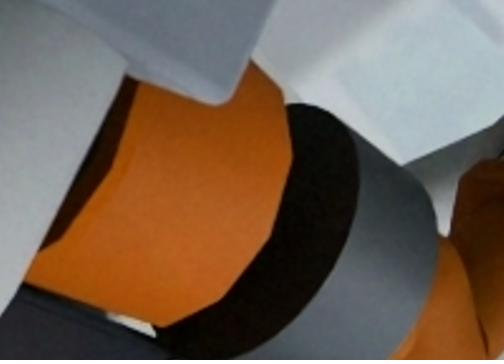

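execute_actions(
  actions=[
    [[0,0,0,0,0,0,0.4,0,-0.883,0.116,0.4,0,-0.883,0.116,0.4,0,-0.883,0.116,0.71,0.68,0.23,0.17,0.5,-0.6,-0.005,0,-0.12,-0.002,0.025,0,1,0,0.58,0.7,-0.42,0,-0.7,-0.5,-0.5,0,-0.85,-0.5,0.9,0.68,0.23,0.168,0.75,-0.8],[0,0,0,0,0,0,0.4,0,-0.883,0.116,0.4,0,-0.883,0.116,0.4,0,-0.883,0.116,0.71,0.68,0.23,0.17,0.5,-0.6,-0.015,0,-0.33,-0.005,0.06,0,1,0,0.58,0.7,-0.42,0,-0.7,-0.5,-0.5,0,-0.85,-0.5,0.9,0.68,0.23,0.168,0.75,-0.8]],
  ],
  cameras=[],
)

Scene clock: 6468.20 s.
left_arm: end_effector_position=(+0.7152, +0.2383, +0.4856) hand_goal=(+0.400, +0.000, -0.882, +0.116, +0.400, +0.000, -0.882, +0.116, +0.400, +0.000, -0.882, +0.116, +0.710, +0.680, +0.230, +0.170) hand_measured=(+0.414, +0.002, -0.882, +0.118, +0.412, +0.000, -0.880, +0.118, +0.414, +0.002, -0.882, +0.118, +0.722, +0.678, +0.230, +0.168) hand_current_ma=(+56, +6, +3, +7, +43, +0, +3, +7, +53, +4, +3, +8, +45, -8, -3, -7) hand_state=(goal, goal, goal, goal, goal, goal, goal, goal, goal, goal, goal, goal, goal, goal, goal, goal) hand_current_limit=0.50 hand_speed=-0.60 end_effector_quat_wxyz=(+0.504, +0.490, +0.571, +0.424) | right_arm: end_effector_position=(+0.6174, +0.0891, +0.3047) hand_goal=(+1.000, +0.000, +0.580, +0.700, -0.420, +0.000, -0.700, -0.500, -0.500, +0.000, -0.850, -0.500, +0.900, +0.680, +0.230, +0.168) hand_measured=(+1.000, -0.002, +0.580, +0.698, -0.334, +0.008, -0.536, -0.376, -0.356, +0.000, -0.700, -0.398, +0.906, +0.678, +0.228, +0.166) hand_current_ma=(+0, -1, +0, -1, +209, +3, +481, +345, +475, +0, +460, +252, +2, -1, -1, -1) hand_state=(goal, goal, goal, goal, blocked, goal, blocked, blocked, blocked, goal, blocked, blocked, goal, goal, goal, goal) hand_current_limit=0.75 hand_speed=-0.80 end_effector_quat_wxyz=(+0.489, +0.033, +0.869, +0.070)
Joint positions: left_arm=[-0.3 1.719 1.573 0.008 -0.265 -0.197] | right_arm=[0.68 1.576 1.297 -0.327 0.453 -1.097]
Joint torques (N m): left_arm=[-2.2 -9.41 4.7 1.33 -0.09 0.04] | right_arm=[1.32 -15.79 10.62 3.51 0.29 0.24]
Motor temperatures (°C): left_arm=[25 34 51 24 25 25] | right_arm=[26 60 79 27 27 24]
Heat: left arm: hottest elbow 51 °C; right arm: hottest elbow 79 °C.
Hand target: left_arm +0.7448, +0.2243, +0.3615; +0.430, +0.549, +0.600, +0.392 | right_arm +0.6220, +0.0918, +0.3450; +0.519, +0.051, +0.848, +0.099
Off the commanded pose: left_arm 0.129 m, 12 deg | right_arm 0.041 m, 6 deg.
Step readings (end_effector_position of left_arm | right_arm):
0: (+0.7154, +0.2382, +0.4859) | (+0.6157, +0.0832, +0.3062)
1: (+0.7154, +0.2382, +0.4859) | (+0.6156, +0.0833, +0.3062)
2: (+0.7154, +0.2382, +0.4859) | (+0.6154, +0.0837, +0.3062)
4: (+0.7154, +0.2382, +0.4859) | (+0.6147, +0.0855, +0.3052)
8: (+0.7152, +0.2383, +0.4856) | (+0.6152, +0.0886, +0.3023)
15: (+0.7152, +0.2383, +0.4856) | (+0.6171, +0.0890, +0.3041)
No camera images: "cameras" was empty.

execute_actions(
  actions=[
    [[0,0,0,0,0,0,0.4,0,-0.883,0.116,0.4,0,-0.883,0.116,0.4,0,-0.883,0.116,0.71,0.68,0.23,0.17,0.5,-0.6,0.0145,0.0193,0.048,0,-0.008,0,1,0,0.58,0.7,-0.42,0,-0.7,-0.5,-0.5,0,-0.85,-0.5,0.9,0.68,0.23,0.168,0.75,-0.8]],
    [[0,0,0,0,0,0,0.4,0,-0.883,0.116,0.4,0,-0.883,0.116,0.4,0,-0.883,0.116,0.71,0.68,0.23,0.17,0.5,-0.6,-0.0165,0.0055,0.0078,0,0,0,1,0,0.58,0.7,-0.42,0,-0.7,-0.5,-0.5,0,-0.85,-0.5,0.9,0.68,0.23,0.168,0.75,-0.8]],
    [[0,0,0,0,0,0,0.4,0,-0.883,0.116,0.4,0,-0.883,0.116,0.4,0,-0.883,0.116,0.71,0.68,0.23,0.17,0.5,-0.6,-0.0153,-0.0088,0.0073,0,0,0,1,0,0.58,0.7,-0.42,0,-0.7,-0.5,-0.5,0,-0.85,-0.5,0.9,0.68,0.23,0.168,0.75,-0.8]],
    [[0,0,0,0,0,0,0.4,0,-0.883,0.116,0.4,0,-0.883,0.116,0.4,0,-0.883,0.116,0.71,0.68,0.23,0.17,0.5,-0.6,-0.0052,-0.0183,0.0023,0,0,0,1,0,0.58,0.7,-0.42,0,-0.7,-0.5,-0.5,0,-0.85,-0.5,0.9,0.68,0.23,0.168,0.75,-0.8]],
    [[0,0,0,0,0,0,0.4,0,-0.883,0.116,0.4,0,-0.883,0.116,0.4,0,-0.883,0.116,0.71,0.68,0.23,0.17,0.5,-0.6,0.008,-0.017,-0.0038,0,0,0,1,0,0.58,0.7,-0.42,0,-0.7,-0.5,-0.5,0,-0.85,-0.5,0.9,0.68,0.23,0.168,0.75,-0.8]],
    [[0,0,0,0,0,0,0.4,0,-0.883,0.116,0.4,0,-0.883,0.116,0.4,0,-0.883,0.116,0.71,0.68,0.23,0.17,0.5,-0.6,0.0165,-0.0055,-0.0078,0,0,0,1,0,0.58,0.7,-0.42,0,-0.7,-0.5,-0.5,0,-0.85,-0.5,0.9,0.68,0.23,0.168,0.75,-0.8]],
    [[0,0,0,0,0,0,0.4,0,-0.883,0.116,0.4,0,-0.883,0.116,0.4,0,-0.883,0.116,0.71,0.68,0.23,0.17,0.5,-0.6,0.0153,0.0088,-0.0073,0,0,0,1,0,0.58,0.7,-0.42,0,-0.7,-0.5,-0.5,0,-0.85,-0.5,0.9,0.68,0.23,0.168,0.75,-0.8]],
    [[0,0,0,0,0,0,0.4,0,-0.883,0.116,0.4,0,-0.883,0.116,0.4,0,-0.883,0.116,0.71,0.68,0.23,0.17,0.5,-0.6,0.0052,0.0183,-0.0023,0,0,0,1,0,0.58,0.7,-0.42,0,-0.7,-0.5,-0.5,0,-0.85,-0.5,0.9,0.68,0.23,0.168,0.75,-0.8]],
    [[0,0,0,0,0,0,0.4,0,-0.883,0.116,0.4,0,-0.883,0.116,0.4,0,-0.883,0.116,0.71,0.68,0.23,0.17,0.5,-0.6,-0.008,0.017,0.0038,0,0,0,1,0,0.58,0.7,-0.42,0,-0.7,-0.5,-0.5,0,-0.85,-0.5,0.9,0.68,0.23,0.168,0.75,-0.8]],
    [[0,0,0,0,0,0,0.4,0,-0.883,0.116,0.4,0,-0.883,0.116,0.4,0,-0.883,0.116,0.71,0.68,0.23,0.17,0.5,-0.6,-0.0145,-0.0193,0.0068,0,0,0,1,0,0.58,0.7,-0.42,0,-0.7,-0.5,-0.5,0,-0.85,-0.5,0.9,0.68,0.23,0.168,0.75,-0.8]],
  ],
  cameras=["cam_right_wrist", "cam_high"],
)

zoom_image(
  camera="cam_right_wrist",
  region=[325, 245, 465, 345],
)

Scene clock: 6608.37 s.
left_arm: end_effector_position=(+0.7147, +0.2384, +0.4855) hand_goal=(+0.400, +0.000, -0.882, +0.116, +0.400, +0.000, -0.882, +0.116, +0.400, +0.000, -0.882, +0.116, +0.710, +0.680, +0.230, +0.170) hand_measured=(+0.414, +0.002, -0.882, +0.118, +0.412, +0.000, -0.880, +0.118, +0.414, +0.002, -0.882, +0.118, +0.722, +0.678, +0.230, +0.168) hand_current_ma=(+56, +6, +3, +7, +43, +0, +3, +7, +53, +4, +3, +8, +45, -8, -3, -7) hand_state=(goal, goal, goal, goal, goal, goal, goal, goal, goal, goal, goal, goal, goal, goal, goal, goal) hand_current_limit=0.50 hand_speed=-0.60 end_effector_quat_wxyz=(+0.503, +0.491, +0.571, +0.424) | right_arm: end_effector_position=(+0.6163, +0.0886, +0.3036) hand_goal=(+1.000, +0.000, +0.580, +0.700, -0.420, +0.000, -0.700, -0.500, -0.500, +0.000, -0.850, -0.500, +0.900, +0.680, +0.230, +0.168) hand_measured=(+1.000, -0.002, +0.580, +0.698, -0.334, +0.008, -0.536, -0.376, -0.356, +0.000, -0.700, -0.398, +0.906, +0.678, +0.228, +0.166) hand_current_ma=(+0, -1, +0, -1, +209, +3, +481, +345, +475, +0, +460, +252, +2, -1, -1, -1) hand_state=(goal, goal, goal, goal, blocked, goal, blocked, blocked, blocked, goal, blocked, blocked, goal, goal, goal, goal) hand_current_limit=0.75 hand_speed=-0.80 end_effector_quat_wxyz=(+0.488, +0.031, +0.870, +0.064)
Joint positions: left_arm=[-0.3 1.718 1.572 0.008 -0.265 -0.197] | right_arm=[0.682 1.574 1.297 -0.335 0.461 -1.101]
Joint torques (N m): left_arm=[-2.2 -9.35 4.75 1.36 -0.08 0.04] | right_arm=[1.08 -17.85 13.91 2.3 0.36 0.12]
Motor temperatures (°C): left_arm=[25 32 42 24 25 25] | right_arm=[26 50 62 28 26 24]
Heat: left arm: hottest elbow 42 °C; right arm: hottest elbow 62 °C.
Hand target: left_arm +0.7448, +0.2243, +0.3614; +0.430, +0.549, +0.600, +0.392 | right_arm +0.6219, +0.0921, +0.3778; +0.529, +0.050, +0.841, +0.100
Off the commanded pose: left_arm 0.129 m, 12 deg | right_arm 0.075 m, 7 deg.
Step readings (end_effector_position of left_arm | right_arm):
0: (+0.7152, +0.2383, +0.4856) | (+0.6175, +0.0891, +0.3048)
1: (+0.7152, +0.2383, +0.4856) | (+0.6175, +0.0891, +0.3048)
2: (+0.7152, +0.2383, +0.4856) | (+0.6175, +0.0890, +0.3048)
4: (+0.7152, +0.2383, +0.4856) | (+0.6179, +0.0885, +0.3046)
8: (+0.7152, +0.2383, +0.4856) | (+0.6179, +0.0885, +0.3043)
15: (+0.7152, +0.2383, +0.4856) | (+0.6176, +0.0890, +0.3044)
16: (+0.7152, +0.2383, +0.4856) | (+0.6176, +0.0889, +0.3044)
17: (+0.7152, +0.2383, +0.4856) | (+0.6173, +0.0893, +0.3044)
19: (+0.7152, +0.2383, +0.4856) | (+0.6160, +0.0911, +0.3043)
23: (+0.7152, +0.2383, +0.4856) | (+0.6160, +0.0907, +0.3041)
30: (+0.7152, +0.2383, +0.4856) | (+0.6158, +0.0908, +0.3040)
31: (+0.7152, +0.2383, +0.4856) | (+0.6158, +0.0908, +0.3040)
32: (+0.7152, +0.2383, +0.4856) | (+0.6156, +0.0909, +0.3038)
34: (+0.7152, +0.2383, +0.4856) | (+0.6157, +0.0907, +0.3037)
38: (+0.7152, +0.2383, +0.4856) | (+0.6155, +0.0907, +0.3035)
45: (+0.7152, +0.2383, +0.4856) | (+0.6156, +0.0906, +0.3034)
46: (+0.7152, +0.2383, +0.4856) | (+0.6156, +0.0906, +0.3034)
47: (+0.7152, +0.2383, +0.4856) | (+0.6156, +0.0906, +0.3034)
49: (+0.7152, +0.2383, +0.4856) | (+0.6153, +0.0908, +0.3039)
53: (+0.7149, +0.2384, +0.4855) | (+0.6149, +0.0909, +0.3044)
60: (+0.7149, +0.2384, +0.4852) | (+0.6147, +0.0909, +0.3044)
61: (+0.7149, +0.2384, +0.4852) | (+0.6146, +0.0910, +0.3044)
62: (+0.7147, +0.2384, +0.4855) | (+0.6147, +0.0910, +0.3043)
64: (+0.7147, +0.2384, +0.4855) | (+0.6146, +0.0908, +0.3050)
68: (+0.7147, +0.2384, +0.4855) | (+0.6147, +0.0905, +0.3053)
75: (+0.7147, +0.2384, +0.4855) | (+0.6155, +0.0895, +0.3052)
76: (+0.7147, +0.2384, +0.4855) | (+0.6154, +0.0895, +0.3052)
77: (+0.7147, +0.2384, +0.4855) | (+0.6157, +0.0891, +0.3052)
79: (+0.7147, +0.2384, +0.4855) | (+0.6164, +0.0882, +0.3050)
83: (+0.7147, +0.2384, +0.4855) | (+0.6163, +0.0882, +0.3050)
90: (+0.7147, +0.2384, +0.4855) | (+0.6163, +0.0882, +0.3049)
91: (+0.7147, +0.2384, +0.4855) | (+0.6163, +0.0882, +0.3049)
92: (+0.7147, +0.2384, +0.4855) | (+0.6163, +0.0883, +0.3049)
94: (+0.7147, +0.2384, +0.4855) | (+0.6163, +0.0882, +0.3049)
98: (+0.7147, +0.2384, +0.4855) | (+0.6162, +0.0883, +0.3048)
105: (+0.7147, +0.2384, +0.4855) | (+0.6162, +0.0883, +0.3048)
106: (+0.7147, +0.2384, +0.4855) | (+0.6162, +0.0883, +0.3048)
107: (+0.7147, +0.2384, +0.4855) | (+0.6162, +0.0883, +0.3048)
109: (+0.7147, +0.2384, +0.4855) | (+0.6163, +0.0882, +0.3048)
113: (+0.7147, +0.2384, +0.4855) | (+0.6164, +0.0880, +0.3048)
120: (+0.7147, +0.2384, +0.4855) | (+0.6166, +0.0879, +0.3046)
121: (+0.7147, +0.2384, +0.4855) | (+0.6165, +0.0881, +0.3046)
122: (+0.7147, +0.2384, +0.4855) | (+0.6164, +0.0880, +0.3046)
124: (+0.7147, +0.2384, +0.4855) | (+0.6165, +0.0882, +0.3039)
128: (+0.7147, +0.2384, +0.4855) | (+0.6166, +0.0880, +0.3038)
135: (+0.7147, +0.2384, +0.4855) | (+0.6164, +0.0884, +0.3036)
136: (+0.7147, +0.2384, +0.4855) | (+0.6164, +0.0884, +0.3036)
137: (+0.7147, +0.2384, +0.4855) | (+0.6164, +0.0884, +0.3036)
139: (+0.7147, +0.2384, +0.4855) | (+0.6164, +0.0884, +0.3036)
143: (+0.7147, +0.2384, +0.4855) | (+0.6164, +0.0885, +0.3036)
150: (+0.7147, +0.2384, +0.4855) | (+0.6163, +0.0886, +0.3036)
camera_calibration:
cam_right_wrist: T_world_to_cam=[[0.333806, 0.553885, 0.762748, -0.460074], [-0.381636, -0.660471, 0.646632, 0.0519544], [0.861932, -0.506942, -0.00908666, -0.353335], [0, 0, 0, 1]] pos_world=[0.477954, 0.110022, 0.314115]
Images, in order (width x height): cam_high 896x504, cam_right_wrist 672x504.

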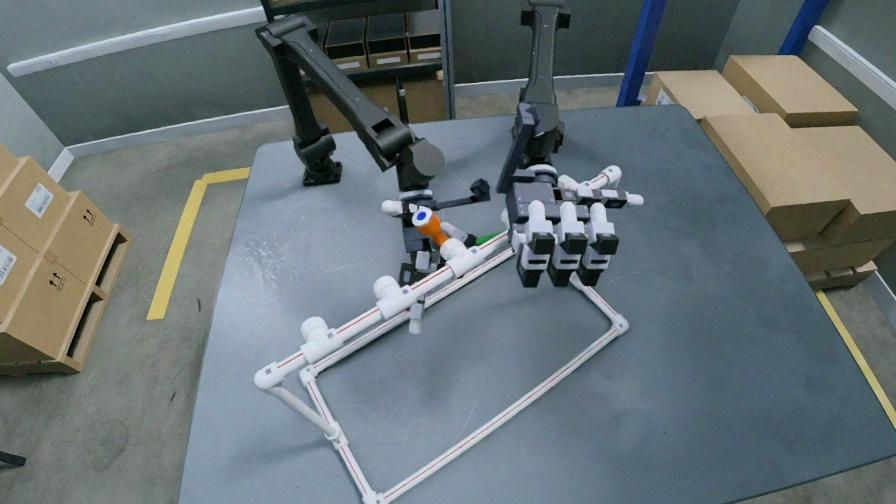

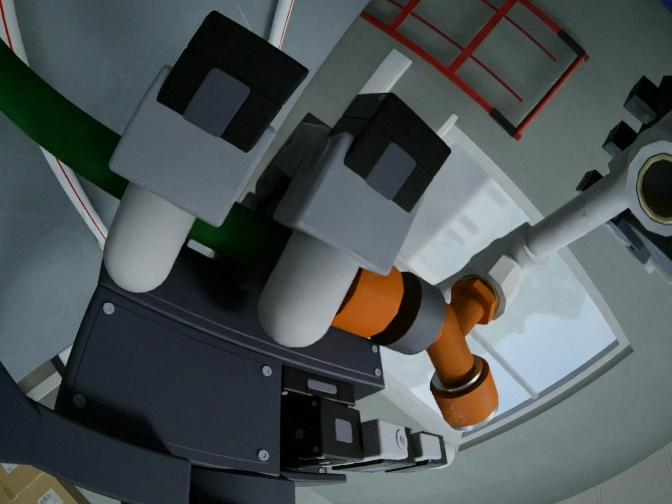

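Scaled by 3.600 from the camera's 672x504 image, which has a finer 960x720 frame.

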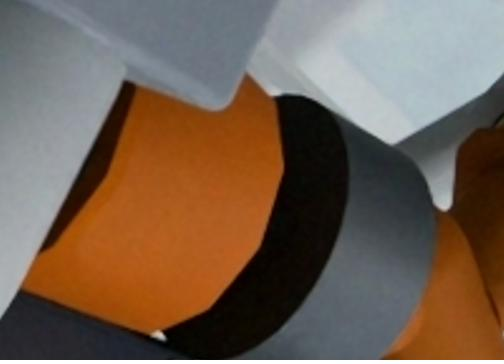

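execute_actions(
  actions=[
    [[0,0,0,0,0,0,0.4,0,-0.883,0.116,0.4,0,-0.883,0.116,0.4,0,-0.883,0.116,0.71,0.68,0.23,0.17,0.5,-0.6,0,0,0.05,0,-0.006,0,1,0,0.58,0.7,-0.42,0,-0.7,-0.5,-0.5,0,-0.85,-0.5,0.9,0.68,0.23,0.168,0.75,-0.8],[0,0,0,0,0,0,0.4,0,-0.883,0.116,0.4,0,-0.883,0.116,0.4,0,-0.883,0.116,0.71,0.68,0.23,0.17,0.5,-0.6,0,0,0.1,0.001,-0.014,0,1,0,0.58,0.7,-0.42,0,-0.7,-0.5,-0.5,0,-0.85,-0.5,0.9,0.68,0.23,0.168,0.75,-0.8]],
    [[0,0,0,0,0,0,0.4,0,-0.883,0.116,0.4,0,-0.883,0.116,0.4,0,-0.883,0.116,0.71,0.68,0.23,0.17,0.5,-0.6,-0.008,0.007,0.05,0.015,-0.006,0.03,1,0,0.58,0.7,-0.42,0,-0.7,-0.5,-0.5,0,-0.85,-0.5,0.9,0.68,0.23,0.168,0.75,-0.8],[0,0,0,0,0,0,0.4,0,-0.883,0.116,0.4,0,-0.883,0.116,0.4,0,-0.883,0.116,0.71,0.68,0.23,0.17,0.5,-0.6,-0.0155,0.0142,0.087,0.03,-0.012,0.06,1,0,0.58,0.7,-0.42,0,-0.7,-0.5,-0.5,0,-0.85,-0.5,0.9,0.68,0.23,0.168,0.75,-0.8]],
    [[0,0,0,0,0,0,0.4,0,-0.883,0.116,0.4,0,-0.883,0.116,0.4,0,-0.883,0.116,0.71,0.68,0.23,0.17,0.5,-0.6,0.015,-0.014,-0.007,-0.028,0,-0.06,1,0,0.58,0.7,-0.42,0,-0.7,-0.5,-0.5,0,-0.85,-0.5,0.9,0.68,0.23,0.168,0.75,-0.8],[0,0,0,0,0,0,0.4,0,-0.883,0.116,0.4,0,-0.883,0.116,0.4,0,-0.883,0.116,0.71,0.68,0.23,0.17,0.5,-0.6,0.031,-0.0284,-0.0147,-0.057,0,-0.12,1,0,0.58,0.7,-0.42,0,-0.7,-0.5,-0.5,0,-0.85,-0.5,0.9,0.68,0.23,0.168,0.75,-0.8]],
    [[0,0,0,0,0,0,0.4,0,-0.883,0.116,0.4,0,-0.883,0.116,0.4,0,-0.883,0.116,0.71,0.68,0.23,0.17,0.5,-0.6,-0.015,0.014,0.007,0.028,0,0.06,1,0,0.58,0.7,-0.42,0,-0.7,-0.5,-0.5,0,-0.85,-0.5,0.9,0.68,0.23,0.168,0.75,-0.8],[0,0,0,0,0,0,0.4,0,-0.883,0.116,0.4,0,-0.883,0.116,0.4,0,-0.883,0.116,0.71,0.68,0.23,0.17,0.5,-0.6,-0.031,0.0284,0.0147,0.057,0,0.12,1,0,0.58,0.7,-0.42,0,-0.7,-0.5,-0.5,0,-0.85,-0.5,0.9,0.68,0.23,0.168,0.75,-0.8]],
    [[0,0,0,0,0,0,0.4,0,-0.883,0.116,0.4,0,-0.883,0.116,0.4,0,-0.883,0.116,0.71,0.68,0.23,0.17,0.5,-0.6,0.015,-0.014,-0.007,-0.028,0,-0.06,1,0,0.58,0.7,-0.42,0,-0.7,-0.5,-0.5,0,-0.85,-0.5,0.9,0.68,0.23,0.168,0.75,-0.8],[0,0,0,0,0,0,0.4,0,-0.883,0.116,0.4,0,-0.883,0.116,0.4,0,-0.883,0.116,0.71,0.68,0.23,0.17,0.5,-0.6,0.031,-0.0284,-0.0147,-0.057,0,-0.12,1,0,0.58,0.7,-0.42,0,-0.7,-0.5,-0.5,0,-0.85,-0.5,0.9,0.68,0.23,0.168,0.75,-0.8]],
    [[0,0,0,0,0,0,0.4,0,-0.883,0.116,0.4,0,-0.883,0.116,0.4,0,-0.883,0.116,0.71,0.68,0.23,0.17,0.5,-0.6,-0.008,0.007,-0.09,0.014,0.013,0.03,1,0,0.58,0.7,-0.42,0,-0.7,-0.5,-0.5,0,-0.85,-0.5,0.9,0.68,0.23,0.168,0.75,-0.8],[0,0,0,0,0,0,0.4,0,-0.883,0.116,0.4,0,-0.883,0.116,0.4,0,-0.883,0.116,0.71,0.68,0.23,0.17,0.5,-0.6,-0.0155,0.0142,-0.173,0.0275,0.026,0.06,1,0,0.58,0.7,-0.42,0,-0.7,-0.5,-0.5,0,-0.85,-0.5,0.9,0.68,0.23,0.168,0.75,-0.8]],
  ],
  cameras=["cam_right_wrist", "cam_high"],
)

zoom_image(
  camera="cam_right_wrist",
  region=[325, 245, 465, 345],
)

Scene clock: 6670.03 s.
left_arm: end_effector_position=(+0.7124, +0.2443, +0.4822) hand_goal=(+0.400, +0.000, -0.882, +0.116, +0.400, +0.000, -0.882, +0.116, +0.400, +0.000, -0.882, +0.116, +0.710, +0.680, +0.230, +0.170) hand_measured=(+0.414, +0.002, -0.882, +0.118, +0.410, +0.000, -0.880, +0.118, +0.414, +0.002, -0.882, +0.118, +0.722, +0.678, +0.230, +0.168) hand_current_ma=(+55, +6, +3, +7, +42, +0, +3, +7, +52, +4, +3, +8, +45, -8, -3, -7) hand_state=(goal, goal, goal, goal, goal, goal, goal, goal, goal, goal, goal, goal, goal, goal, goal, goal) hand_current_limit=0.50 hand_speed=-0.60 end_effector_quat_wxyz=(+0.501, +0.490, +0.573, +0.425) | right_arm: end_effector_position=(+0.6149, +0.0888, +0.3064) hand_goal=(+1.000, +0.000, +0.580, +0.700, -0.420, +0.000, -0.700, -0.500, -0.500, +0.000, -0.850, -0.500, +0.900, +0.680, +0.230, +0.168) hand_measured=(+0.996, -0.002, +0.580, +0.698, -0.328, +0.014, -0.542, -0.376, -0.356, +0.000, -0.700, -0.398, +0.904, +0.678, +0.228, +0.166) hand_current_ma=(-1, -1, +0, -1, +232, +9, +481, +345, +475, +0, +460, +252, +2, -1, +0, -1) hand_state=(goal, goal, goal, goal, blocked, goal, blocked, blocked, blocked, goal, blocked, blocked, goal, goal, goal, goal) hand_current_limit=0.75 hand_speed=-0.80 end_effector_quat_wxyz=(+0.480, +0.023, +0.875, +0.054)
Joint positions: left_arm=[-0.294 1.71 1.555 0.013 -0.265 -0.197] | right_arm=[0.683 1.572 1.321 -0.387 0.464 -1.113]
Joint torques (N m): left_arm=[-2.84 -8.76 5.75 1.32 -0.07 0.05] | right_arm=[0.97 -17.03 11.86 4.23 0.18 0.18]
Motor temperatures (°C): left_arm=[25 32 41 24 25 25] | right_arm=[26 52 67 27 26 24]
Heat: left arm: hottest elbow 41 °C; right arm: hottest elbow 67 °C.
Hand target: left_arm +0.7448, +0.2243, +0.3613; +0.430, +0.549, +0.600, +0.392 | right_arm +0.6220, +0.0919, +0.3776; +0.530, +0.046, +0.841, +0.098
Off the commanded pose: left_arm 0.127 m, 12 deg | right_arm 0.072 m, 9 deg.
Step readings (end_effector_position of left_arm | right_arm):
0: (+0.7147, +0.2384, +0.4855) | (+0.6163, +0.0886, +0.3036)
1: (+0.7147, +0.2384, +0.4855) | (+0.6163, +0.0886, +0.3036)
2: (+0.7147, +0.2384, +0.4855) | (+0.6163, +0.0885, +0.3035)
4: (+0.7147, +0.2384, +0.4855) | (+0.6157, +0.0880, +0.3042)
8: (+0.7147, +0.2384, +0.4855) | (+0.6153, +0.0873, +0.3039)
15: (+0.7146, +0.2384, +0.4856) | (+0.6149, +0.0869, +0.3037)
16: (+0.7146, +0.2384, +0.4856) | (+0.6147, +0.0872, +0.3036)
17: (+0.7146, +0.2384, +0.4856) | (+0.6132, +0.0894, +0.3043)
19: (+0.7145, +0.2385, +0.4856) | (+0.6096, +0.0922, +0.3079)
23: (+0.7145, +0.2385, +0.4854) | (+0.6063, +0.0935, +0.3092)
30: (+0.7145, +0.2385, +0.4854) | (+0.6049, +0.0940, +0.3098)
31: (+0.7145, +0.2385, +0.4854) | (+0.6057, +0.0931, +0.3097)
32: (+0.7145, +0.2384, +0.4854) | (+0.6083, +0.0894, +0.3088)
34: (+0.7141, +0.2366, +0.4854) | (+0.6125, +0.0814, +0.3061)
38: (+0.7127, +0.2337, +0.4843) | (+0.6103, +0.0712, +0.3024)
45: (+0.7122, +0.2338, +0.4849) | (+0.6090, +0.0690, +0.3014)
46: (+0.7122, +0.2338, +0.4849) | (+0.6088, +0.0694, +0.3014)
47: (+0.7122, +0.2338, +0.4849) | (+0.6070, +0.0733, +0.3004)
49: (+0.7122, +0.2345, +0.4850) | (+0.6040, +0.0823, +0.3069)
53: (+0.7131, +0.2432, +0.4881) | (+0.6028, +0.0926, +0.3164)
60: (+0.7126, +0.2439, +0.4892) | (+0.6032, +0.0948, +0.3221)
61: (+0.7126, +0.2439, +0.4892) | (+0.6037, +0.0943, +0.3221)
62: (+0.7126, +0.2439, +0.4892) | (+0.6068, +0.0907, +0.3218)
64: (+0.7127, +0.2438, +0.4892) | (+0.6129, +0.0828, +0.3181)
68: (+0.7110, +0.2381, +0.4868) | (+0.6131, +0.0718, +0.3083)
75: (+0.7109, +0.2379, +0.4833) | (+0.6102, +0.0678, +0.3020)
76: (+0.7109, +0.2379, +0.4833) | (+0.6102, +0.0679, +0.3016)
77: (+0.7109, +0.2379, +0.4833) | (+0.6095, +0.0698, +0.3013)
79: (+0.7109, +0.2379, +0.4833) | (+0.6102, +0.0757, +0.3025)
83: (+0.7119, +0.2426, +0.4827) | (+0.6131, +0.0848, +0.3040)
90: (+0.7124, +0.2441, +0.4822) | (+0.6146, +0.0884, +0.3059)
camera_calibration:
cam_right_wrist: T_world_to_cam=[[0.344289, 0.576022, 0.741393, -0.463759], [-0.365696, -0.645027, 0.670974, 0.0310458], [0.864714, -0.502134, -0.0114266, -0.353353], [0, 0, 0, 1]] pos_world=[0.47657, 0.10973, 0.318959]
Images, in order (width x height): cam_high 896x504, cam_right_wrist 672x504.

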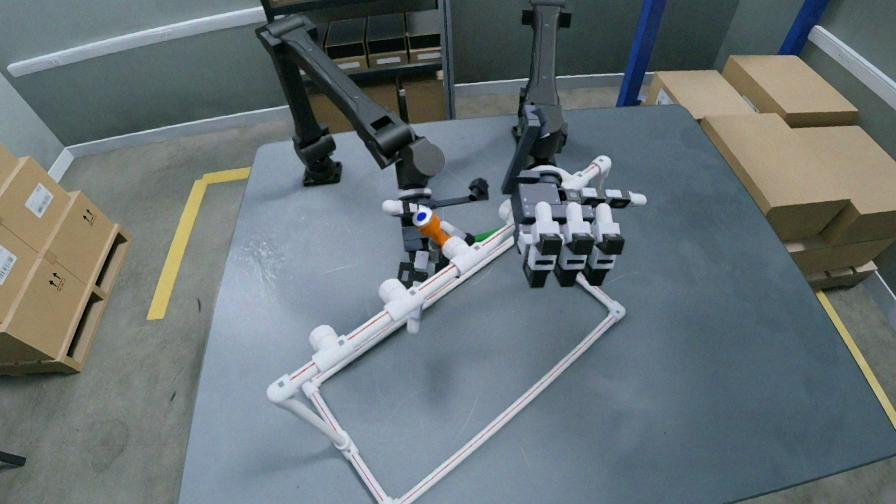

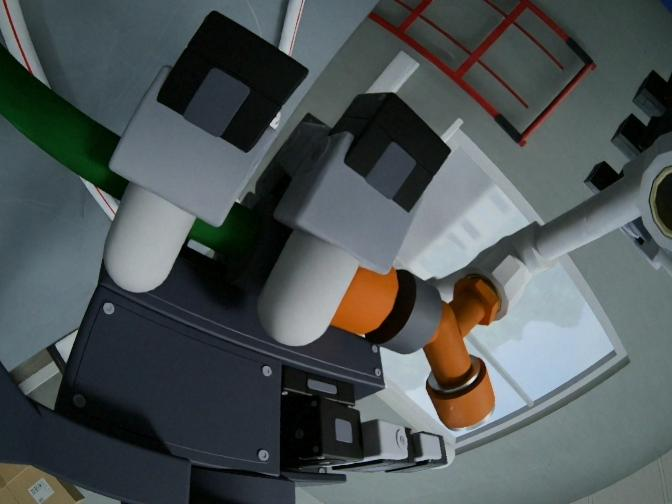

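Scaled by 3.600 from the camera's 672x504 image, which has a finer 960x720 frame.

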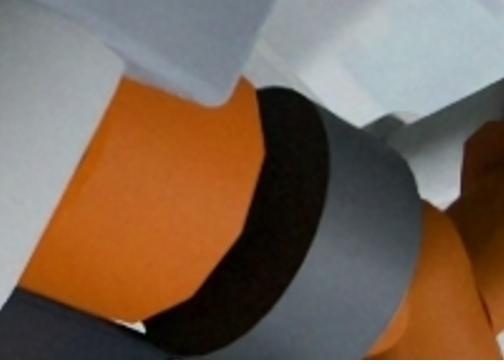

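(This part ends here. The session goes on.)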